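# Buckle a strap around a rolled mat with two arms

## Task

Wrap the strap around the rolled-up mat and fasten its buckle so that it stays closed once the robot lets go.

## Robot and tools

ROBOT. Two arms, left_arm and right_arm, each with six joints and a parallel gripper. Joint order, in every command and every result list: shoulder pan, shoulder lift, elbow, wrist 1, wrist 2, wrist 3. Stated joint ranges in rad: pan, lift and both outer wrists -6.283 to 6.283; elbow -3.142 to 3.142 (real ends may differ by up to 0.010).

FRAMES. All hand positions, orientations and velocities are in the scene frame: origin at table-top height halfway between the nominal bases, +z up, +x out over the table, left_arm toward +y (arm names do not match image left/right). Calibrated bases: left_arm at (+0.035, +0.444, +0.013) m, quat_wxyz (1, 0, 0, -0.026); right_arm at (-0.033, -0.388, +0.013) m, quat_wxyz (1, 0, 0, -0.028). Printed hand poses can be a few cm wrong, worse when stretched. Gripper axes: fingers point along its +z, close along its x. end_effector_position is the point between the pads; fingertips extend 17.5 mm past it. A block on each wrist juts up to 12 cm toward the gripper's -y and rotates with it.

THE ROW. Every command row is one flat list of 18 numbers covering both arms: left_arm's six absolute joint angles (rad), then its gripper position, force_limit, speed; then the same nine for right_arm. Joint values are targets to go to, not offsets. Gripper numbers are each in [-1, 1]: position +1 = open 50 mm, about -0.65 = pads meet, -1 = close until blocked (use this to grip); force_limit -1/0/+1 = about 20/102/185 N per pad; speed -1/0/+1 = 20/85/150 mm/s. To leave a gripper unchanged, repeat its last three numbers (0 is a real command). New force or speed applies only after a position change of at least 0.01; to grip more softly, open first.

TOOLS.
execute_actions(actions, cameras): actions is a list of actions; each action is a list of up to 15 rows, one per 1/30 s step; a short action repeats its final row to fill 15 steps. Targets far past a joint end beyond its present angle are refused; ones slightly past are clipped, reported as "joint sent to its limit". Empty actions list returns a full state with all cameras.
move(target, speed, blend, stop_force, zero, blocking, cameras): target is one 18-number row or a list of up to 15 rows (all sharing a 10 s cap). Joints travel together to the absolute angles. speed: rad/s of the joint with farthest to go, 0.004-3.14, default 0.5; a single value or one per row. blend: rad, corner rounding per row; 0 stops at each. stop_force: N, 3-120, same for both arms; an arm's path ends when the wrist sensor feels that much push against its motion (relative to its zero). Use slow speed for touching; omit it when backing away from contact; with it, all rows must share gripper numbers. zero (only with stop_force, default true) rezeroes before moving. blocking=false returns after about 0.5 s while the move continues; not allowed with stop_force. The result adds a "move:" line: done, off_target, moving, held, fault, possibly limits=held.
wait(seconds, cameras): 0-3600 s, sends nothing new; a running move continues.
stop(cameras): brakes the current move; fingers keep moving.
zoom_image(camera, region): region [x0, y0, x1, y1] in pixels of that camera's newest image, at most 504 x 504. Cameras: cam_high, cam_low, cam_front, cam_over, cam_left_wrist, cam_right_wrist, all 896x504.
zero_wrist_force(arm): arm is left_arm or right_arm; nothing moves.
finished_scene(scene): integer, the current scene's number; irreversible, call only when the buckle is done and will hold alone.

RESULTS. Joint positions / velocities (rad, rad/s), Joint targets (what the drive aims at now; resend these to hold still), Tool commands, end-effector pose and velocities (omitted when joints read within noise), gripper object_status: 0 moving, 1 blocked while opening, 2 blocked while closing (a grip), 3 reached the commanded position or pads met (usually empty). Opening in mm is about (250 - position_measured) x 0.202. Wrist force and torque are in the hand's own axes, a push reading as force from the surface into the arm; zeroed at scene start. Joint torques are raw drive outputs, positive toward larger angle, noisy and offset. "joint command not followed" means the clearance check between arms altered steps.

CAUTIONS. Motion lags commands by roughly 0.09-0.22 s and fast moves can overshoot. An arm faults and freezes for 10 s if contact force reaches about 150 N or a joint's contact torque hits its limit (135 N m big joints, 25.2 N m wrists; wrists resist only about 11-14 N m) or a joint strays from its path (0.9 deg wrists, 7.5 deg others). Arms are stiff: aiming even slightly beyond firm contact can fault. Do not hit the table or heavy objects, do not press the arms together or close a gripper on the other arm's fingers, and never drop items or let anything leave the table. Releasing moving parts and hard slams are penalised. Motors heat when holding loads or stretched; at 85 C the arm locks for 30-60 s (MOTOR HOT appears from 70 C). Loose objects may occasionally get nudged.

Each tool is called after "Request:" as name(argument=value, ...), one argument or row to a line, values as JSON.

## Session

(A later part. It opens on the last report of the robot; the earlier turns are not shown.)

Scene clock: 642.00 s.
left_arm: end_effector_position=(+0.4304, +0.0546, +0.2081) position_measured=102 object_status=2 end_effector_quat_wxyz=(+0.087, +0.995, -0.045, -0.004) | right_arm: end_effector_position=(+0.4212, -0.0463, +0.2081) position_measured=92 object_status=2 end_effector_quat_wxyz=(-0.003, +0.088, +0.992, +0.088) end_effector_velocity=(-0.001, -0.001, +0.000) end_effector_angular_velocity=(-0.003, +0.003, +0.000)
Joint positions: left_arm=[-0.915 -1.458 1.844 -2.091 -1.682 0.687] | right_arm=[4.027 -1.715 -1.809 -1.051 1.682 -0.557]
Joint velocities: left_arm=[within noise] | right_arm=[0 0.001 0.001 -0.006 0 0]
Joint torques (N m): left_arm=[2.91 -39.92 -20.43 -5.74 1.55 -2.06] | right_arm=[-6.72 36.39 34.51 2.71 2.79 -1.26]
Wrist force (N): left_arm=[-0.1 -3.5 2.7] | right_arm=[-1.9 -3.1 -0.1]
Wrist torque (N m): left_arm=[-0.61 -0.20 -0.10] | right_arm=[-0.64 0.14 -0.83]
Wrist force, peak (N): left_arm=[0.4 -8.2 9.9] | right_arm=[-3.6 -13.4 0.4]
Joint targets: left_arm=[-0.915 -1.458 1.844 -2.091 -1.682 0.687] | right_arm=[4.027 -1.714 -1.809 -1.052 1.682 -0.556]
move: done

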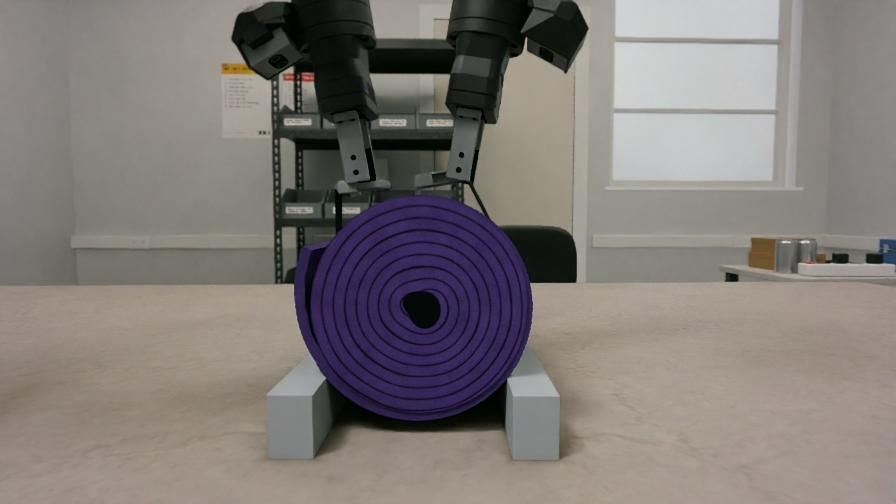

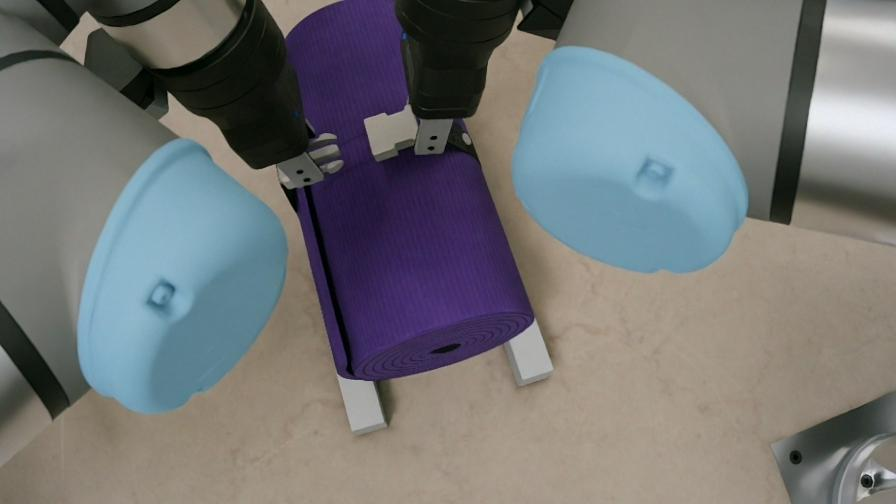

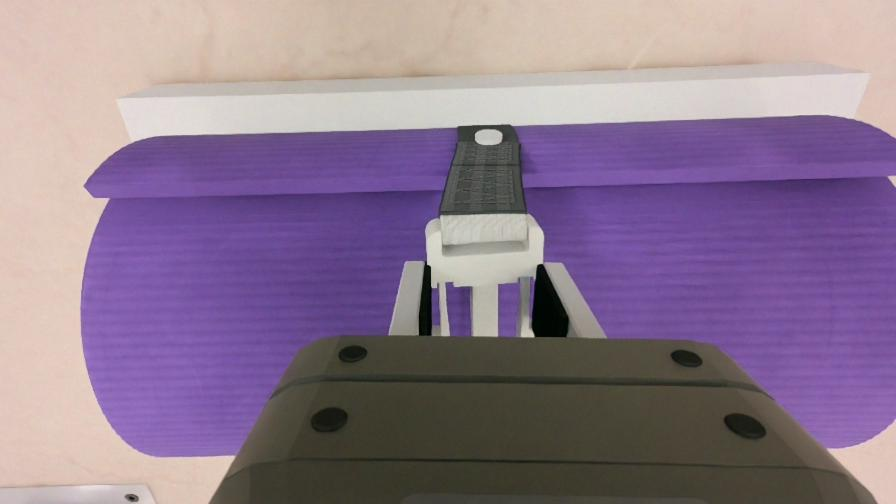

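Request:
move(
  target=[-0.9152,-1.4581,1.844,-2.0914,-1.6822,0.6871,-1,1,-1,4.0047,-1.7051,-1.8627,-0.9429,1.7389,-0.57,-1,1,-1],
  speed=0.08,
  cameras=["cam_front","cam_over"],
)

Request:
zoom_image(
  camera="cam_front",
  region=[330, 165, 450, 210],
)

Request:
zoom_image(
  camera="cam_over",
  region=[300, 110, 420, 190],
)

Scene clock: 660.77 s.
left_arm: end_effector_position=(+0.4304, +0.0547, +0.2081) position_measured=102 object_status=2 end_effector_quat_wxyz=(+0.087, +0.995, -0.045, -0.004) | right_arm: end_effector_position=(+0.4210, -0.0437, +0.2039) position_measured=92 object_status=2 end_effector_quat_wxyz=(-0.004, +0.088, +0.988, +0.131) end_effector_velocity=(+0.000, +0.000, +0.000) end_effector_angular_velocity=(-0.003, +0.002, +0.000)
Joint positions: left_arm=[-0.915 -1.458 1.844 -2.091 -1.682 0.687] | right_arm=[4.005 -1.705 -1.863 -0.943 1.739 -0.57]
Joint velocities: left_arm=[within noise] | right_arm=[0 -0.001 0.002 -0.005 -0.001 0]
Joint torques (N m): left_arm=[7.41 -39.83 -21.42 -5.72 1.52 -1.89] | right_arm=[5.21 34.08 32.52 2.37 -1.77 0.08]
Wrist force (N): left_arm=[0.1 -3.7 3.2] | right_arm=[-2.2 -3.1 -0.7]
Wrist torque (N m): left_arm=[-0.63 -0.19 -0.11] | right_arm=[-0.69 0.16 -0.90]
Wrist force, peak (N): left_arm=[0.5 -4.0 4.3] | right_arm=[-2.7 -3.6 1.3]
Joint targets: left_arm=[-0.915 -1.458 1.844 -2.091 -1.682 0.687] | right_arm=[4.005 -1.705 -1.863 -0.943 1.739 -0.570]
move: done

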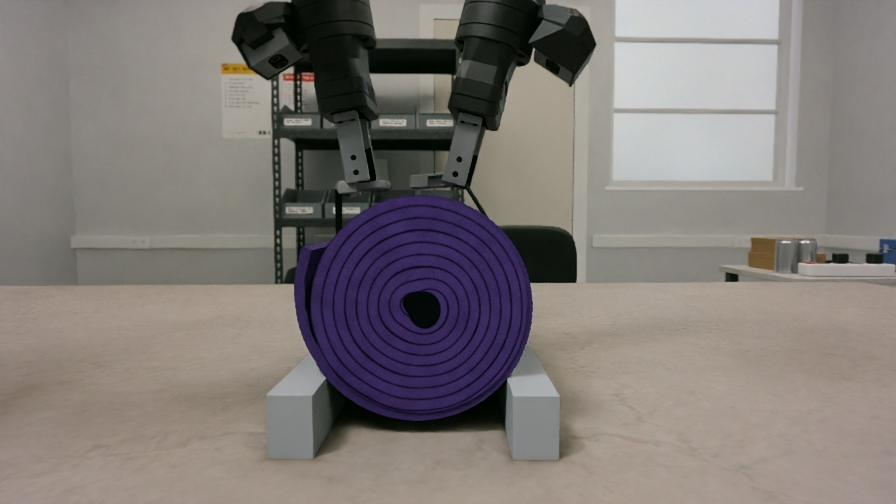

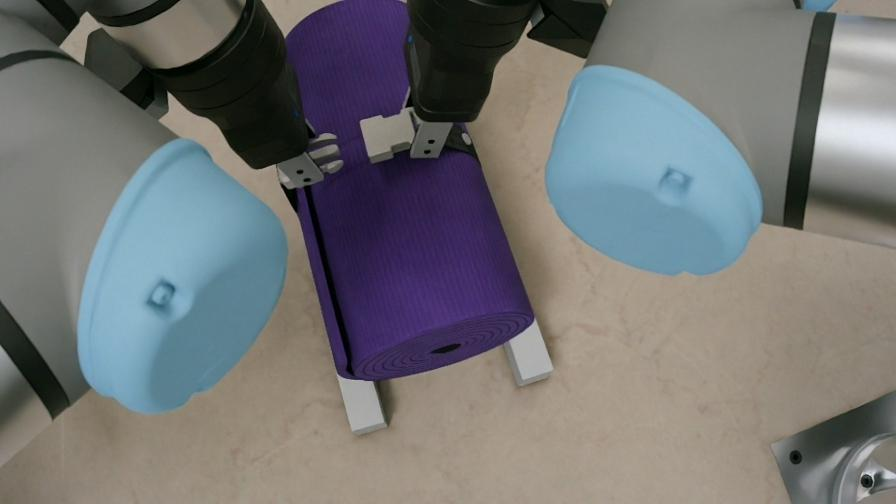

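Scaled by 4.200.

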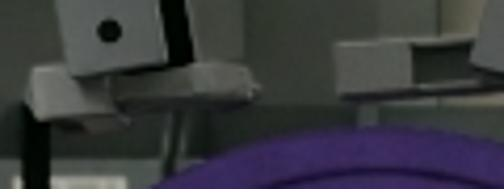

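Scaled by 4.200.

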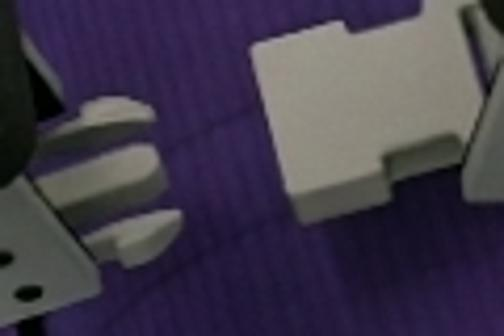

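Request:
zoom_image(
  camera="cam_front",
  region=[332, 172, 402, 202],
)

Scaled by 7.200.

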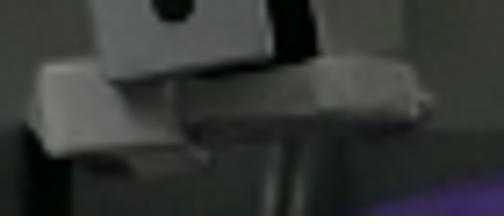

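Request:
move(
  target=[
    [-0.9152,-1.4581,1.844,-2.0914,-1.6822,0.6871,-1,1,-1,4.0047,-1.7068,-1.865,-0.9389,1.7389,-0.57,-1,1,-1],
    [-0.9152,-1.4581,1.844,-2.0914,-1.6822,0.6871,-1,1,-1,4.0385,-1.75,-1.8198,-0.9353,1.732,-0.536,-1,1,-1],
  ],
  speed=0.03,
  stop_force=18,
  cameras=["cam_front","cam_over"],
)

Request:
zoom_image(
  camera="cam_front",
  region=[330, 170, 420, 205],
)

Request:
zoom_image(
  camera="cam_over",
  region=[300, 110, 420, 190],
)

Scene clock: 681.97 s.
left_arm: end_effector_position=(+0.4304, +0.0547, +0.2081) position_measured=102 object_status=2 end_effector_quat_wxyz=(+0.087, +0.995, -0.045, -0.004) | right_arm: end_effector_position=(+0.4234, -0.0212, +0.2012) position_measured=92 object_status=2 end_effector_quat_wxyz=(-0.004, +0.088, +0.988, +0.130)
Joint positions: left_arm=[-0.915 -1.458 1.844 -2.091 -1.682 0.687] | right_arm=[4.031 -1.741 -1.83 -0.936 1.733 -0.543]
Joint torques (N m): left_arm=[-14.24 -40.21 -35.79 -6.43 -3.75 -2.03] | right_arm=[-0.94 42.11 19.62 7.96 5.43 -0.99]
Wrist force (N): left_arm=[0.1 -14.3 2.5] | right_arm=[-4.6 -19.3 -2.0]
Wrist torque (N m): left_arm=[-0.63 -0.20 -0.11] | right_arm=[-1.02 0.17 -0.93]
Wrist force, peak (N): left_arm=[-0.4 -25.2 1.9] | right_arm=[-5.2 -27.5 -5.8]
Joint targets: left_arm=[-0.915 -1.458 1.844 -2.091 -1.682 0.687] | right_arm=[4.031 -1.741 -1.830 -0.936 1.733 -0.543]
move: contact (right_arm); path passed 1 of 2 targets

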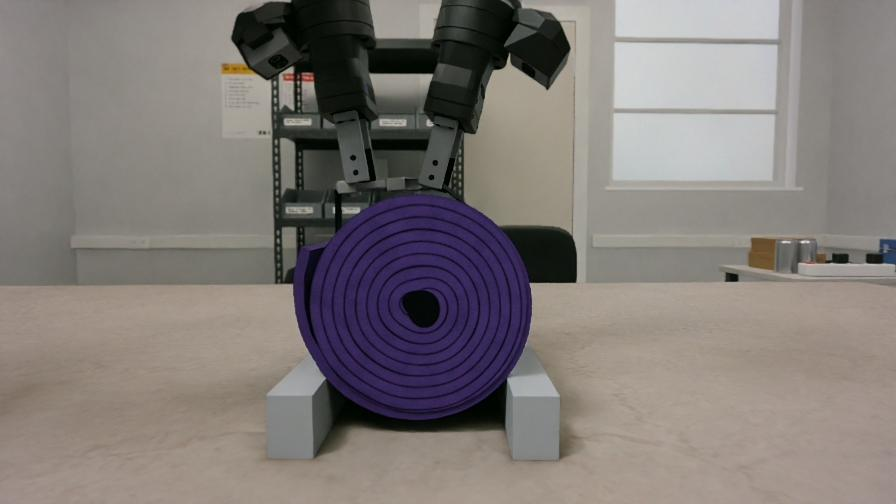

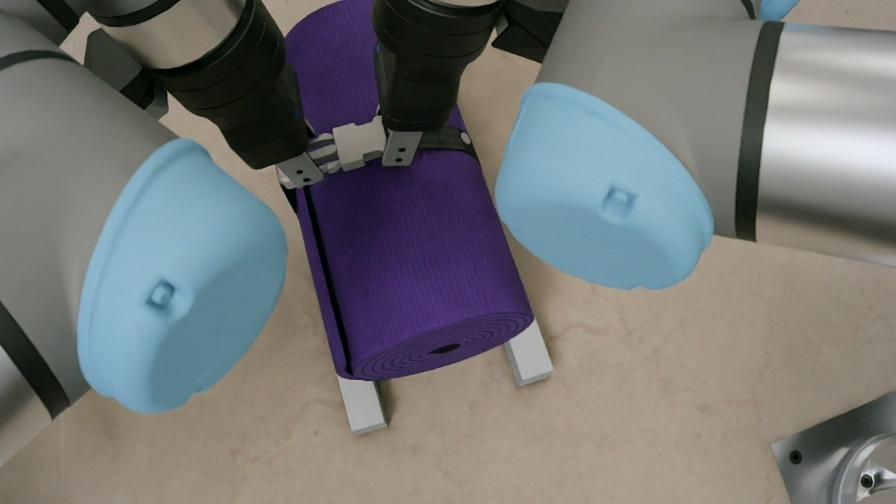

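Scaled by 5.600.

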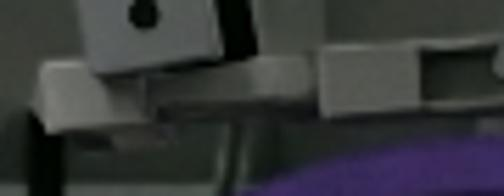

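Scaled by 4.200.

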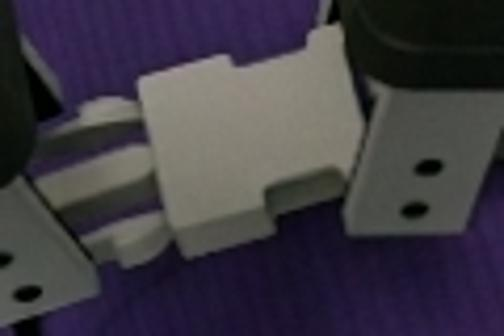

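Request:
move(
  target=[
    [-0.9152,-1.4581,1.844,-2.0914,-1.6822,0.6871,-1,1,-1,4.031,-1.7385,-1.832,-0.9358,1.733,-0.5425,-1,1,-1],
    [-0.9152,-1.4581,1.844,-2.0914,-1.6822,0.6871,-1,1,-1,4.0398,-1.7485,-1.8216,-0.9349,1.7318,-0.5348,-1,1,-1],
  ],
  speed=0.015,
  stop_force=18,
  cameras=["cam_front","cam_over","cam_left_wrist"],
)

Request:
zoom_image(
  camera="cam_front",
  region=[330, 170, 420, 205],
)

Request:
zoom_image(
  camera="cam_over",
  region=[300, 110, 420, 190],
)

Scene clock: 692.33 s.
left_arm: end_effector_position=(+0.4304, +0.0547, +0.2081) position_measured=102 object_status=2 end_effector_quat_wxyz=(+0.087, +0.995, -0.045, -0.004) | right_arm: end_effector_position=(+0.4229, -0.0157, +0.2008) position_measured=92 object_status=2 end_effector_quat_wxyz=(-0.004, +0.088, +0.988, +0.130)
Joint positions: left_arm=[-0.915 -1.458 1.844 -2.091 -1.682 0.687] | right_arm=[4.039 -1.747 -1.823 -0.935 1.732 -0.536]
Joint torques (N m): left_arm=[-5.94 -32.33 -38.57 -10.55 -6.41 -1.67] | right_arm=[6.32 42.87 24.08 8.15 7.38 -0.87]
Wrist force (N): left_arm=[-2.1 -27.9 -0.3] | right_arm=[-6.8 -30.6 -6.1]
Wrist torque (N m): left_arm=[-0.57 0.36 0.03] | right_arm=[-0.60 0.64 -0.75]
Wrist force, peak (N): left_arm=[-3.5 -35.8 -1.4] | right_arm=[-10.1 -37.0 -6.8]
Joint targets: left_arm=[-0.915 -1.458 1.844 -2.091 -1.682 0.687] | right_arm=[4.039 -1.747 -1.823 -0.935 1.732 -0.536]
move: contact (right_arm); path passed 1 of 2 targets

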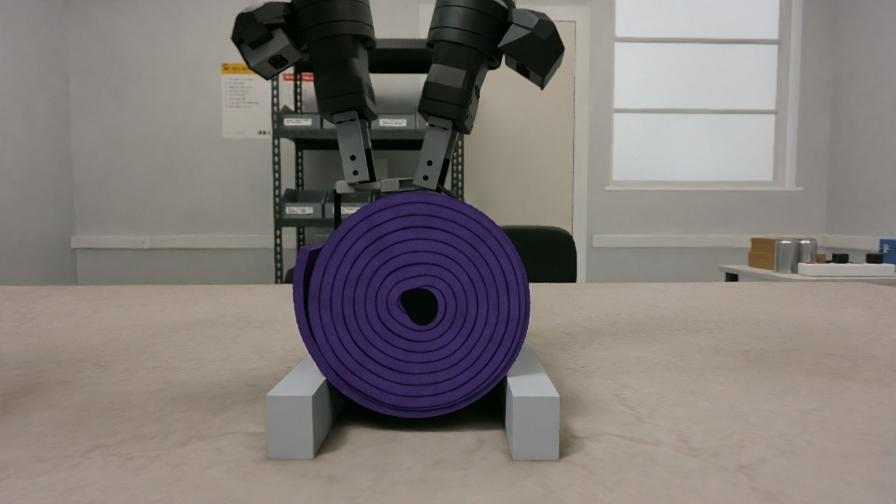

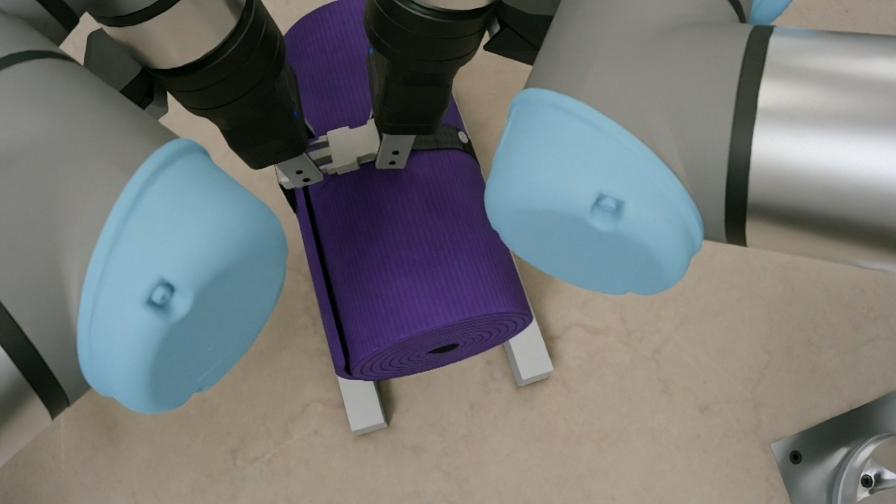

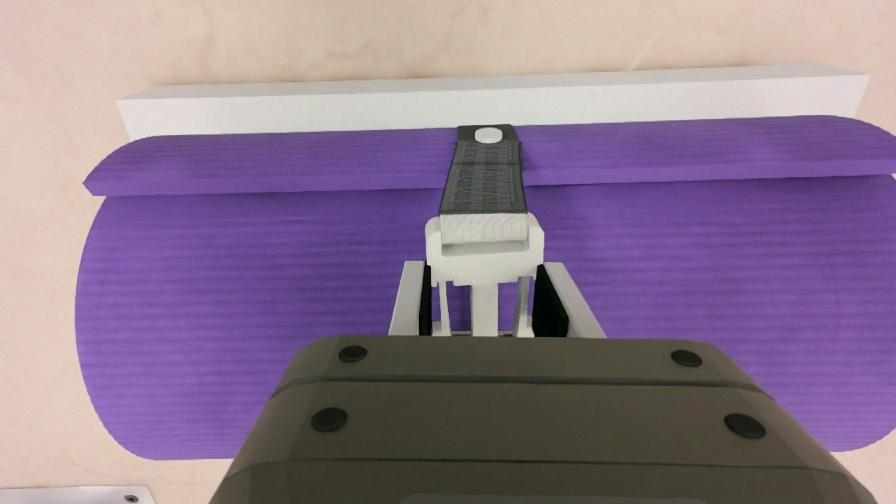

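Scaled by 5.600.

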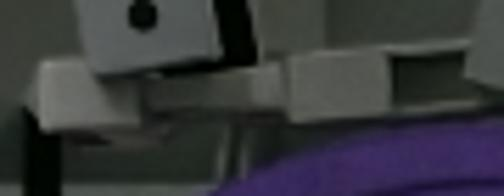

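Scaled by 4.200.

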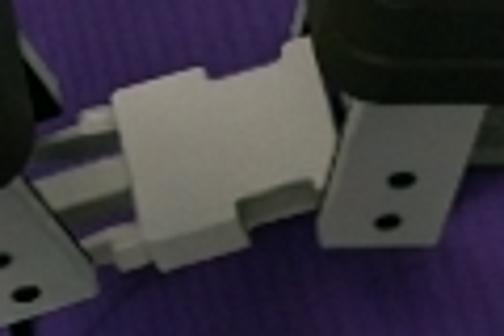

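Request:
move(
  target=[-0.9152,-1.4581,1.844,-2.0914,-1.6822,0.6871,-1,1,-1,4.0425,-1.7515,-1.8183,-0.9346,1.7313,-0.5325,-1,1,-1],
  speed=0.015,
  stop_force=15,
  cameras=["cam_front","cam_over"],
)

Request:
zoom_image(
  camera="cam_front",
  region=[330, 170, 420, 205],
)

Request:
zoom_image(
  camera="cam_over",
  region=[300, 110, 420, 190],
)

Scene clock: 699.27 s.
left_arm: end_effector_position=(+0.4304, +0.0547, +0.2081) position_measured=102 object_status=2 end_effector_quat_wxyz=(+0.087, +0.995, -0.045, -0.004) | right_arm: end_effector_position=(+0.4230, -0.0125, +0.2008) position_measured=92 object_status=2 end_effector_quat_wxyz=(-0.004, +0.088, +0.988, +0.131)
Joint positions: left_arm=[-0.915 -1.458 1.844 -2.091 -1.682 0.687] | right_arm=[4.043 -1.752 -1.818 -0.935 1.731 -0.532]
Joint torques (N m): left_arm=[-17.22 -29.91 -39.22 -8.37 -4.74 -1.83] | right_arm=[12.01 34.25 28.92 8.88 4.35 -0.84]
Wrist force (N): left_arm=[-4.5 -35.2 0.0] | right_arm=[-11.0 -36.5 -7.1]
Wrist torque (N m): left_arm=[-0.58 0.30 -0.05] | right_arm=[-0.49 0.52 -0.53]
Wrist force, peak (N): left_arm=[-3.6 -39.0 -0.3] | right_arm=[-10.6 -39.6 -7.8]
Joint targets: left_arm=[-0.915 -1.458 1.844 -2.091 -1.682 0.687] | right_arm=[4.042 -1.751 -1.818 -0.935 1.731 -0.532]
move: done

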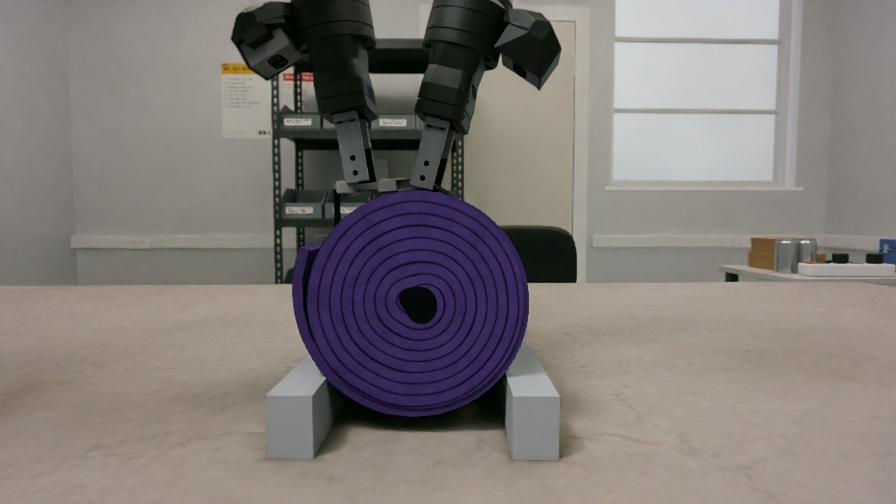

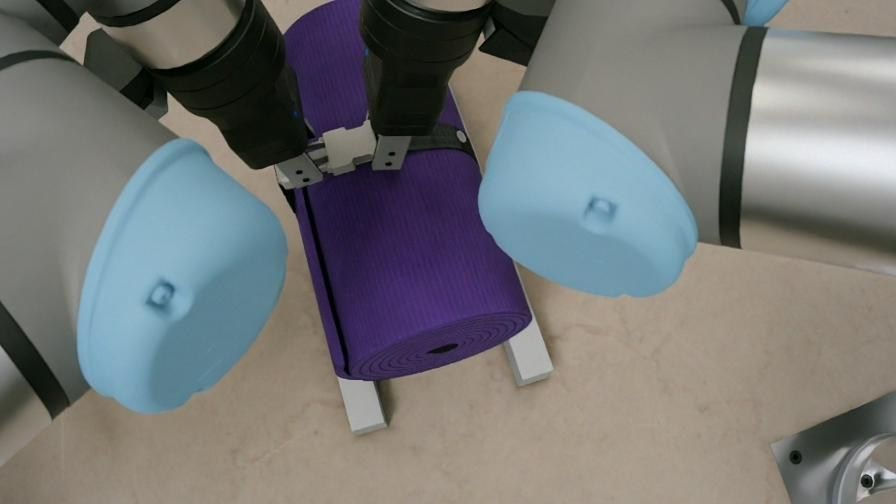

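Scaled by 5.600.

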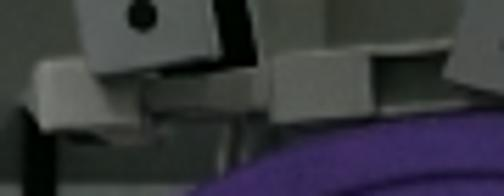

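Scaled by 4.200.

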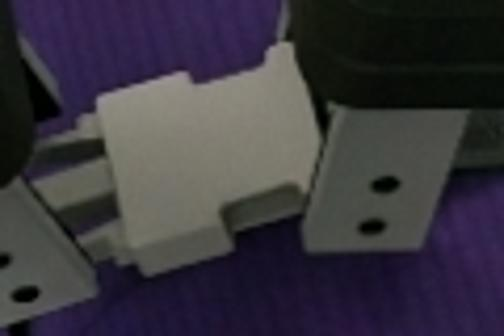

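Request:
move(
  target=[-0.9152,-1.4581,1.844,-2.0914,-1.6822,0.6871,0.55,1,-1,4.0425,-1.7515,-1.8183,-0.9346,1.7313,-0.5325,-1,1,-1],
  cameras=["cam_front","cam_over","cam_left_wrist"],
)

Request:
zoom_image(
  camera="cam_front",
  region=[330, 170, 420, 205],
)

Request:
zoom_image(
  camera="cam_over",
  region=[280, 110, 420, 200],
)

Scene clock: 710.73 s.
left_arm: end_effector_position=(+0.4304, +0.0545, +0.2082) position_measured=70 object_status=0 end_effector_quat_wxyz=(+0.087, +0.995, -0.045, -0.004) | right_arm: end_effector_position=(+0.4229, -0.0125, +0.2008) position_measured=92 object_status=2 end_effector_quat_wxyz=(-0.004, +0.088, +0.988, +0.131)
Joint positions: left_arm=[-0.915 -1.458 1.844 -2.092 -1.682 0.687] | right_arm=[4.043 -1.751 -1.818 -0.935 1.731 -0.533]
Joint torques (N m): left_arm=[2 -28.98 -19.32 -0.66 1.05 -1.6] | right_arm=[6.98 39.97 25.24 3.9 -0.85 -0.78]
Wrist force (N): left_arm=[0.2 -3.1 -0.1] | right_arm=[-4.0 -8.7 2.7]
Wrist torque (N m): left_arm=[-0.55 -0.28 -0.11] | right_arm=[-0.57 0.14 -0.95]
Wrist force, peak (N): left_arm=[-4.2 -35.3 0.1] | right_arm=[-11.1 -36.5 -7.6]
Joint targets: left_arm=[-0.915 -1.458 1.844 -2.091 -1.682 0.687] | right_arm=[4.042 -1.751 -1.818 -0.935 1.731 -0.532]
move: done

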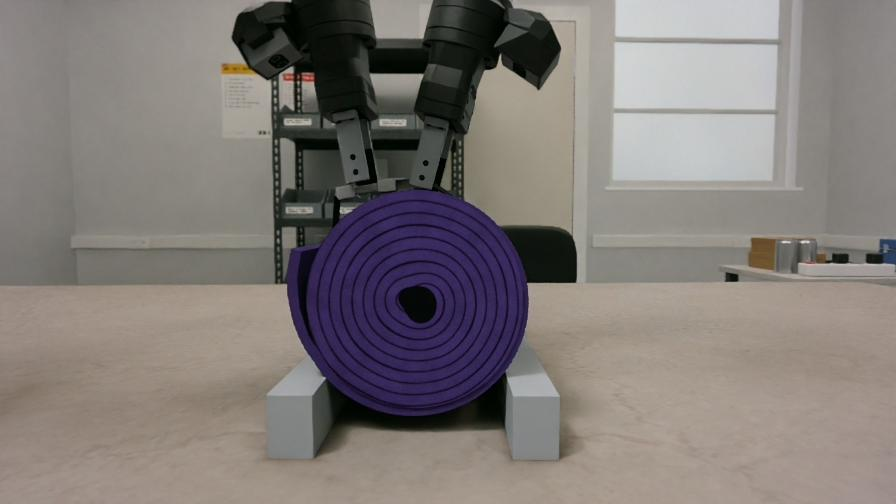

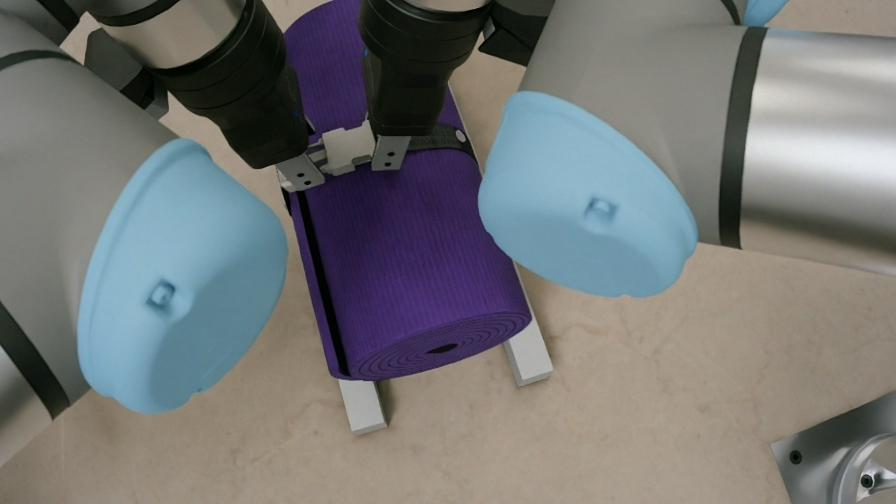

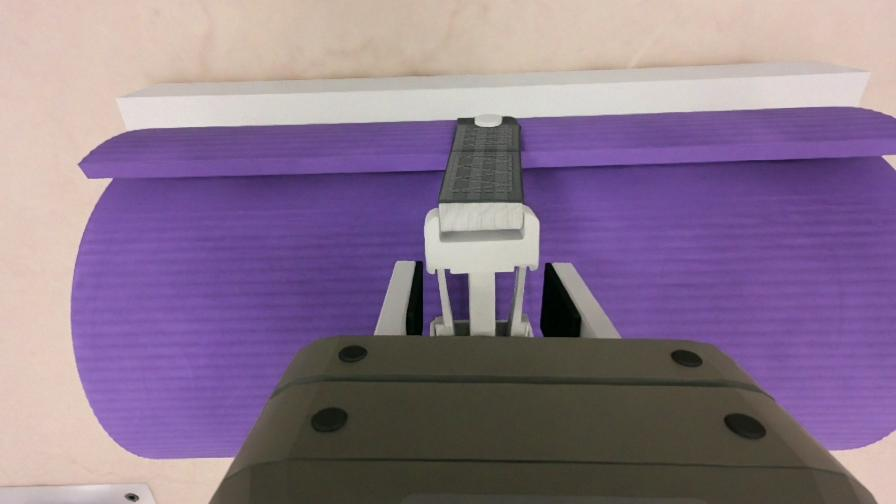

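Scaled by 5.600.

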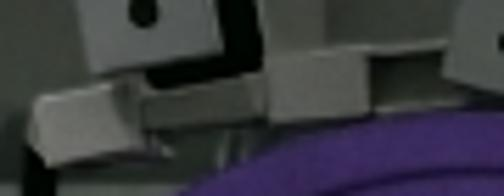

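Scaled by 3.600.

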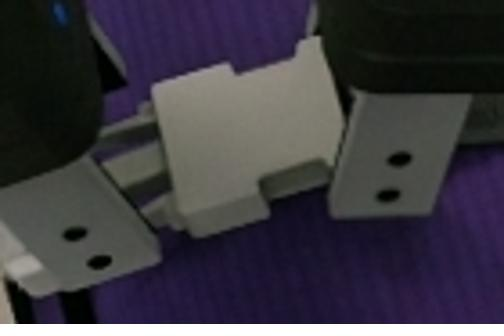

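Request:
move(
  target=[
    [-0.9152,-1.4581,1.844,-2.0914,-1.6822,0.6871,0.75,1,-1,4.0425,-1.7515,-1.8183,-0.9346,1.7313,-0.5325,-1,1,-1],
    [-0.8379,-1.5134,1.9446,-2.2307,-1.7882,0.7471,0.75,1,-1,4.0425,-1.7515,-1.8183,-0.9346,1.7313,-0.5325,-1,1,-1],
  ],
  speed=0.08,
)

Request:
move(
  target=[-0.847,-1.4845,1.9677,-2.2847,-1.7861,0.7379,0.75,1,-1,4.0425,-1.7515,-1.8183,-0.9346,1.7313,-0.5325,-1,1,-1],
  speed=0.04,
  stop_force=6,
  cameras=["cam_front","cam_over","cam_left_wrist"],
)

Request:
zoom_image(
  camera="cam_front",
  region=[330, 165, 420, 205],
)

Request:
zoom_image(
  camera="cam_left_wrist",
  region=[380, 180, 600, 340],
)

Scene clock: 730.77 s.
left_arm: end_effector_position=(+0.4323, +0.0766, +0.2118) position_measured=41 object_status=3 end_effector_quat_wxyz=(+0.156, +0.987, -0.045, -0.007) end_effector_velocity=(+0.001, +0.001, -0.001) end_effector_angular_velocity=(+0.008, -0.002, +0.000) | right_arm: end_effector_position=(+0.4230, -0.0126, +0.2008) position_measured=92 object_status=2 end_effector_quat_wxyz=(-0.004, +0.088, +0.988, +0.131)
Joint positions: left_arm=[-0.838 -1.514 1.945 -2.231 -1.788 0.747] | right_arm=[4.043 -1.751 -1.818 -0.935 1.731 -0.533]
Joint velocities: left_arm=[-0.002 0.002 -0.002 0.005 0.006 0] | right_arm=[within noise]
Joint torques (N m): left_arm=[-8.58 -22.96 -29.9 -0.83 1.58 -2.16] | right_arm=[-4.36 23.29 27.32 4.23 -0.86 -0.78]
Wrist force (N): left_arm=[-0.2 -3.4 -0.1] | right_arm=[-3.6 -8.5 1.9]
Wrist torque (N m): left_arm=[-0.60 -0.21 -0.17] | right_arm=[-0.56 0.15 -0.96]
Wrist force, peak (N): left_arm=[-0.4 -3.9 0.0] | right_arm=[-4.4 -9.1 3.3]
Joint targets: left_arm=[-0.838 -1.513 1.945 -2.231 -1.788 0.747] | right_arm=[4.042 -1.751 -1.818 -0.935 1.731 -0.532]
move: done

Scene clock: 733.27 s.
left_arm: end_effector_position=(+0.4317, +0.0704, +0.1928) position_measured=41 object_status=3 end_effector_quat_wxyz=(+0.156, +0.987, -0.045, -0.007) | right_arm: end_effector_position=(+0.4230, -0.0126, +0.2008) position_measured=92 object_status=2 end_effector_quat_wxyz=(-0.004, +0.088, +0.988, +0.131)
Joint positions: left_arm=[-0.847 -1.484 1.968 -2.285 -1.786 0.738] | right_arm=[4.042 -1.752 -1.818 -0.935 1.731 -0.533]
Joint torques (N m): left_arm=[8.44 -38.07 -30.14 -0.81 0.46 2.07] | right_arm=[-5.07 23.65 27.45 4.53 -0.81 -0.83]
Wrist force (N): left_arm=[-0.1 -3.5 0.1] | right_arm=[-4.1 -8.8 2.8]
Wrist torque (N m): left_arm=[-0.61 -0.20 -0.05] | right_arm=[-0.58 0.14 -0.95]
Wrist force, peak (N): left_arm=[-0.3 -3.6 0.0] | right_arm=[-4.4 -8.9 3.3]
Joint targets: left_arm=[-0.847 -1.484 1.968 -2.285 -1.786 0.738] | right_arm=[4.042 -1.751 -1.818 -0.935 1.731 -0.532]
move: done

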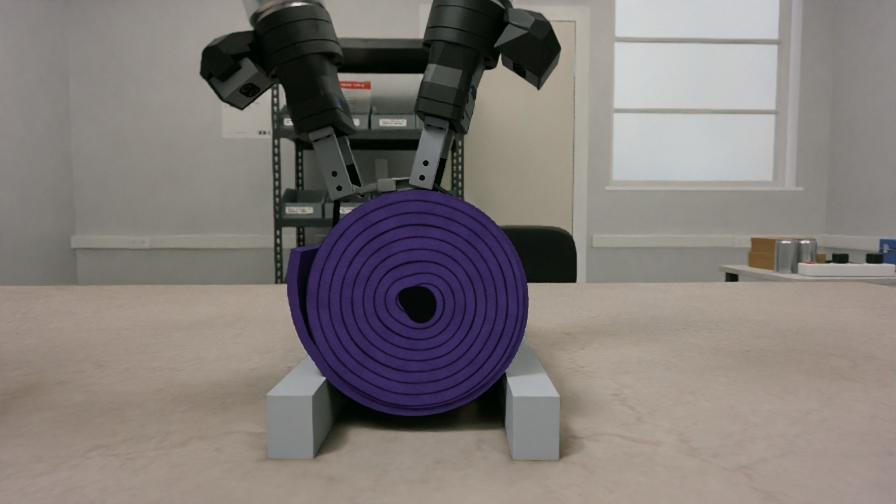

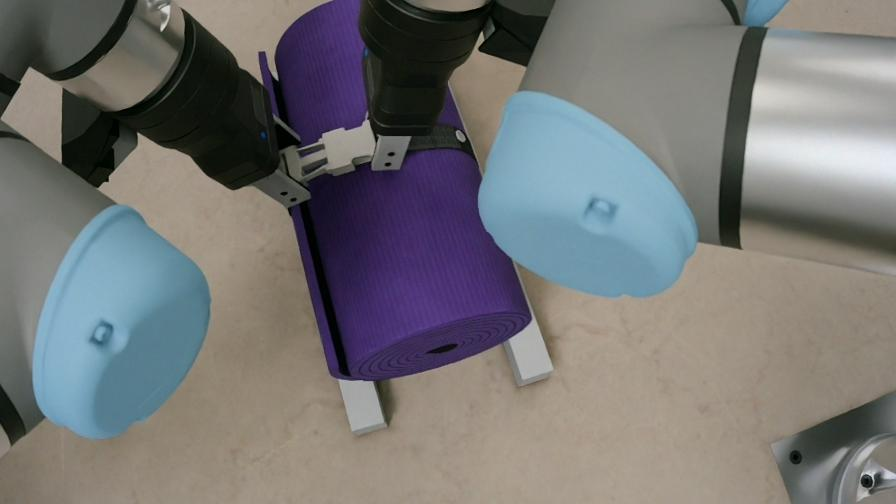

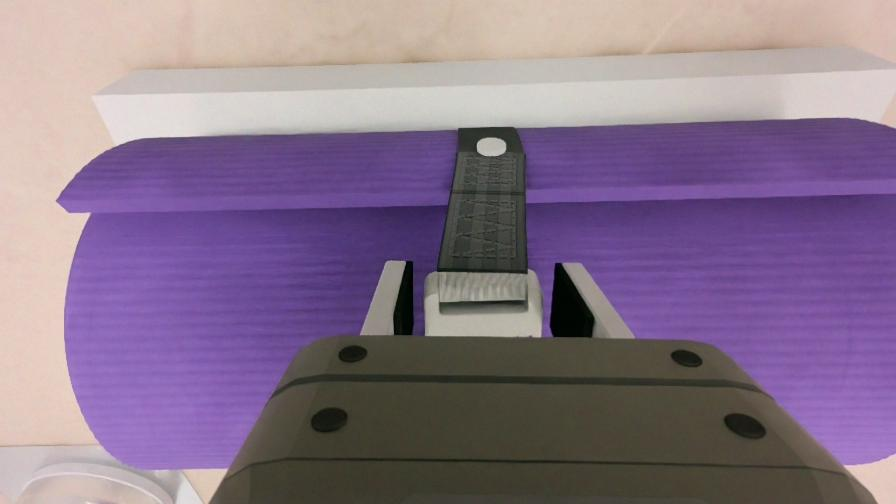

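Scaled by 5.600.

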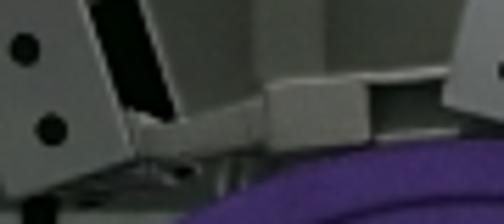

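Scaled by 2.291.

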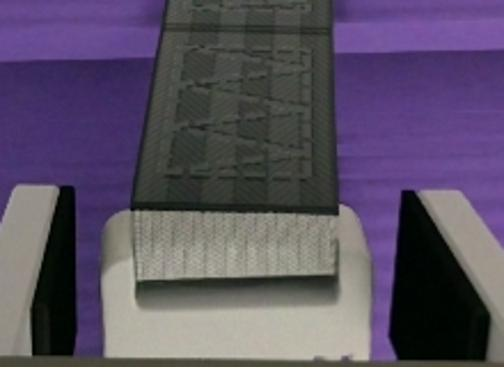

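Request:
move(
  target=[-0.847,-1.4845,1.9677,-2.2847,-1.7861,0.7379,-1,1,-1,4.0425,-1.7515,-1.8183,-0.9346,1.7313,-0.5325,-1,1,-1],
  cameras=["cam_front","cam_over"],
)

Request:
zoom_image(
  camera="cam_front",
  region=[370, 120, 570, 260],
)

Request:
zoom_image(
  camera="cam_over",
  region=[350, 130, 550, 270],
)

Scene clock: 759.10 s.
left_arm: end_effector_position=(+0.4317, +0.0704, +0.1928) position_measured=91 object_status=2 end_effector_quat_wxyz=(+0.156, +0.987, -0.045, -0.007) | right_arm: end_effector_position=(+0.4230, -0.0126, +0.2007) position_measured=92 object_status=2 end_effector_quat_wxyz=(-0.004, +0.088, +0.988, +0.131)
Joint positions: left_arm=[-0.847 -1.485 1.968 -2.285 -1.786 0.738] | right_arm=[4.042 -1.752 -1.818 -0.935 1.731 -0.533]
Joint torques (N m): left_arm=[8.72 -37.4 -30.17 -2.74 -1.6 2.42] | right_arm=[-1.11 23.72 28.75 4.92 0.77 -0.81]
Wrist force (N): left_arm=[2.7 -6.0 0.1] | right_arm=[-1.9 -11.6 2.2]
Wrist torque (N m): left_arm=[-0.63 -0.16 -0.20] | right_arm=[-0.67 0.19 -0.98]
Wrist force, peak (N): left_arm=[2.9 -6.1 0.4] | right_arm=[-1.9 -11.6 2.2]
Joint targets: left_arm=[-0.847 -1.484 1.968 -2.285 -1.786 0.738] | right_arm=[4.042 -1.751 -1.818 -0.935 1.731 -0.532]
move: done

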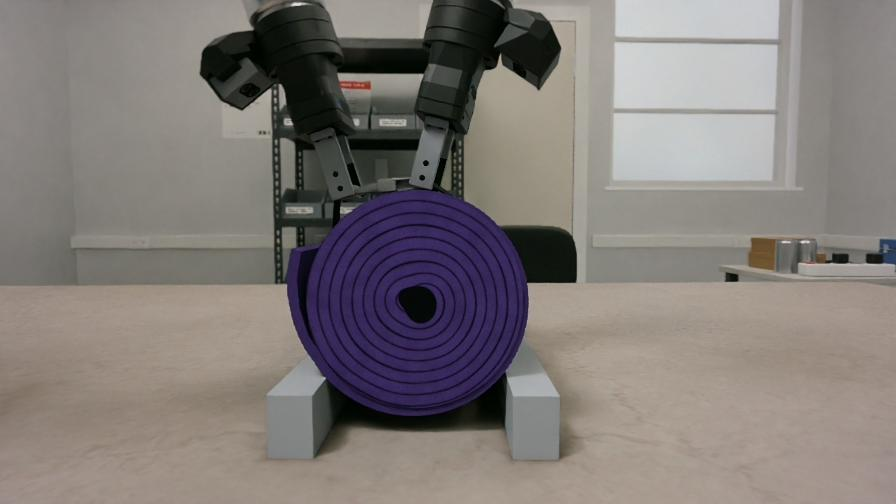

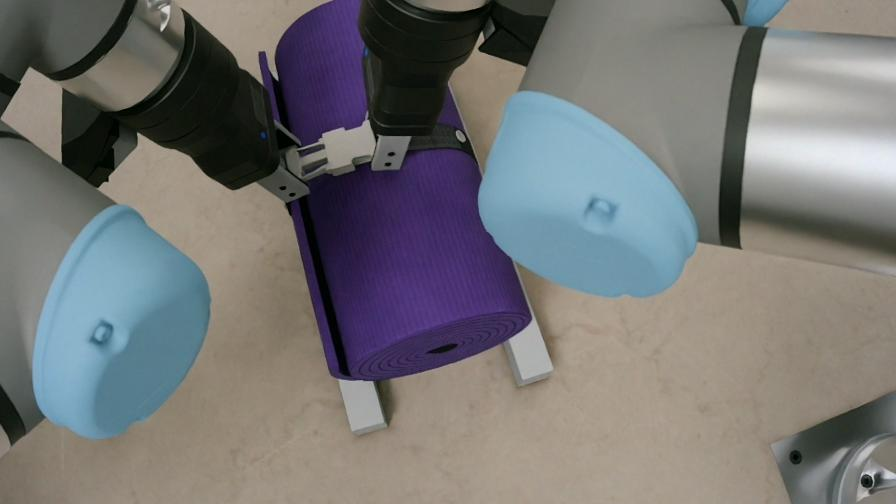

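Scaled by 2.520.

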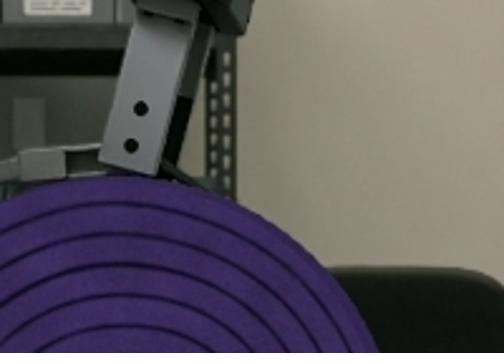

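Scaled by 2.520.

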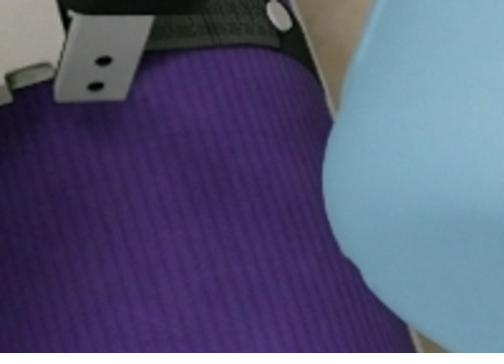

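Request:
zoom_image(
  camera="cam_front",
  region=[300, 130, 460, 230],
)

Request:
zoom_image(
  camera="cam_over",
  region=[240, 90, 440, 230],
)

Scaled by 3.150.

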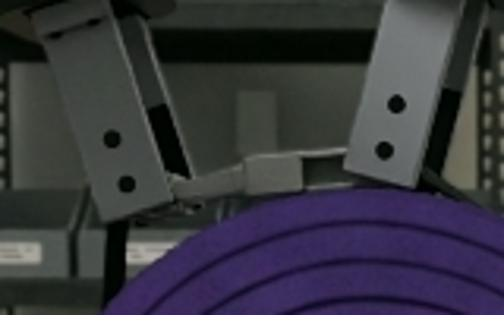

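Scaled by 2.520.

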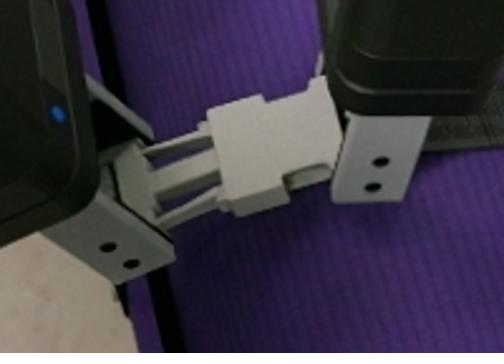

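Request:
move(
  target=[-0.8825,-1.4753,1.9055,-2.1584,-1.7094,0.7165,-1,1,-1,4.0425,-1.7515,-1.8183,-0.9346,1.7313,-0.5325,-1,1,-1],
  speed=0.06,
  stop_force=35,
  cameras=["cam_front","cam_over"],
)

Request:
zoom_image(
  camera="cam_front",
  region=[300, 130, 460, 230],
)

Request:
zoom_image(
  camera="cam_over",
  region=[240, 90, 440, 230],
)

Scene clock: 781.63 s.
left_arm: end_effector_position=(+0.4320, +0.0707, +0.1969) position_measured=91 object_status=2 end_effector_quat_wxyz=(+0.104, +0.993, -0.045, -0.005) | right_arm: end_effector_position=(+0.4230, -0.0126, +0.2007) position_measured=92 object_status=2 end_effector_quat_wxyz=(-0.004, +0.088, +0.988, +0.131)
Joint positions: left_arm=[-0.883 -1.475 1.905 -2.158 -1.709 0.716] | right_arm=[4.042 -1.752 -1.818 -0.935 1.731 -0.533]
Joint torques (N m): left_arm=[9.21 -33.68 -19.35 -6.76 -2.62 1.68] | right_arm=[9.93 26.47 29.94 4.38 4.24 -0.68]
Wrist force (N): left_arm=[-1.3 -7.1 1.4] | right_arm=[-4.5 -11.8 -0.9]
Wrist torque (N m): left_arm=[-0.69 -0.23 0.02] | right_arm=[-0.80 0.16 -0.92]
Wrist force, peak (N): left_arm=[-0.5 -7.2 3.1] | right_arm=[-5.5 -12.1 0.6]
Joint targets: left_arm=[-0.883 -1.475 1.905 -2.158 -1.709 0.717] | right_arm=[4.042 -1.751 -1.818 -0.935 1.731 -0.532]
move: done

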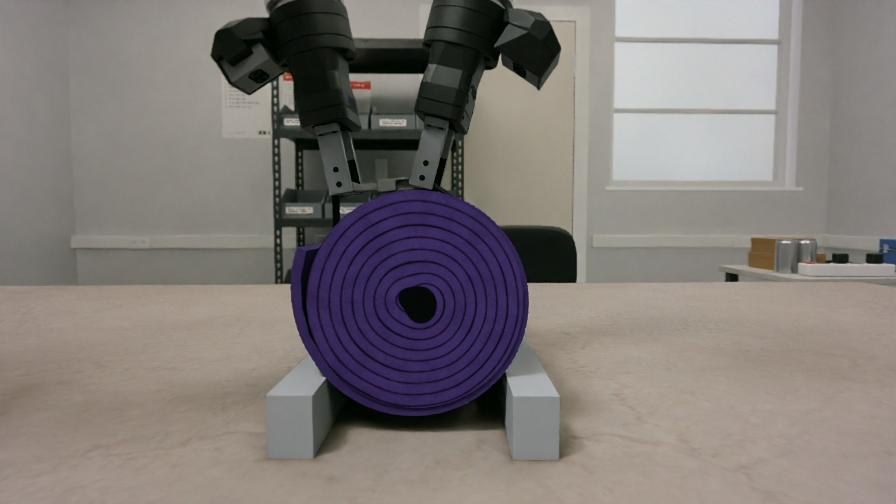

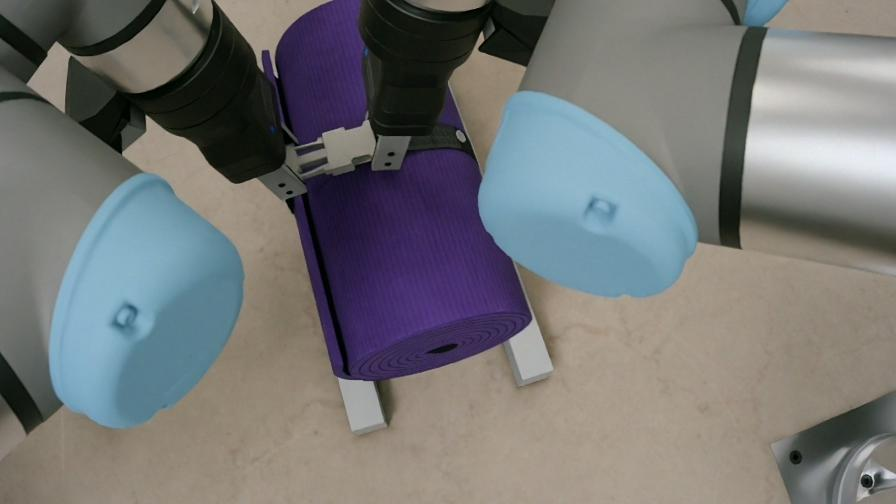

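Scaled by 3.150.

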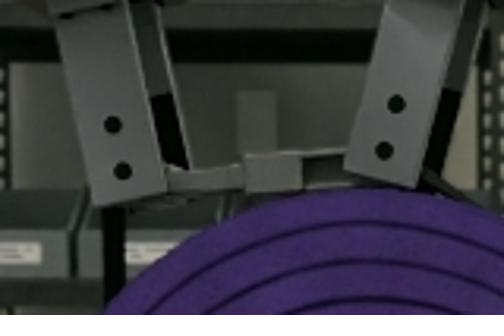

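Scaled by 2.520.

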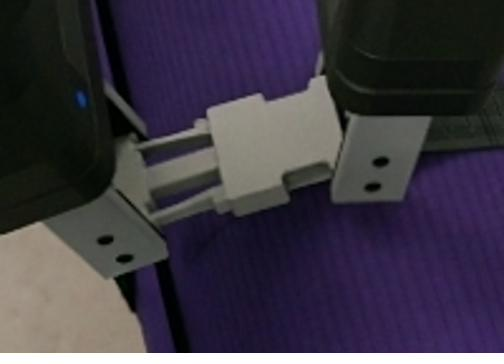

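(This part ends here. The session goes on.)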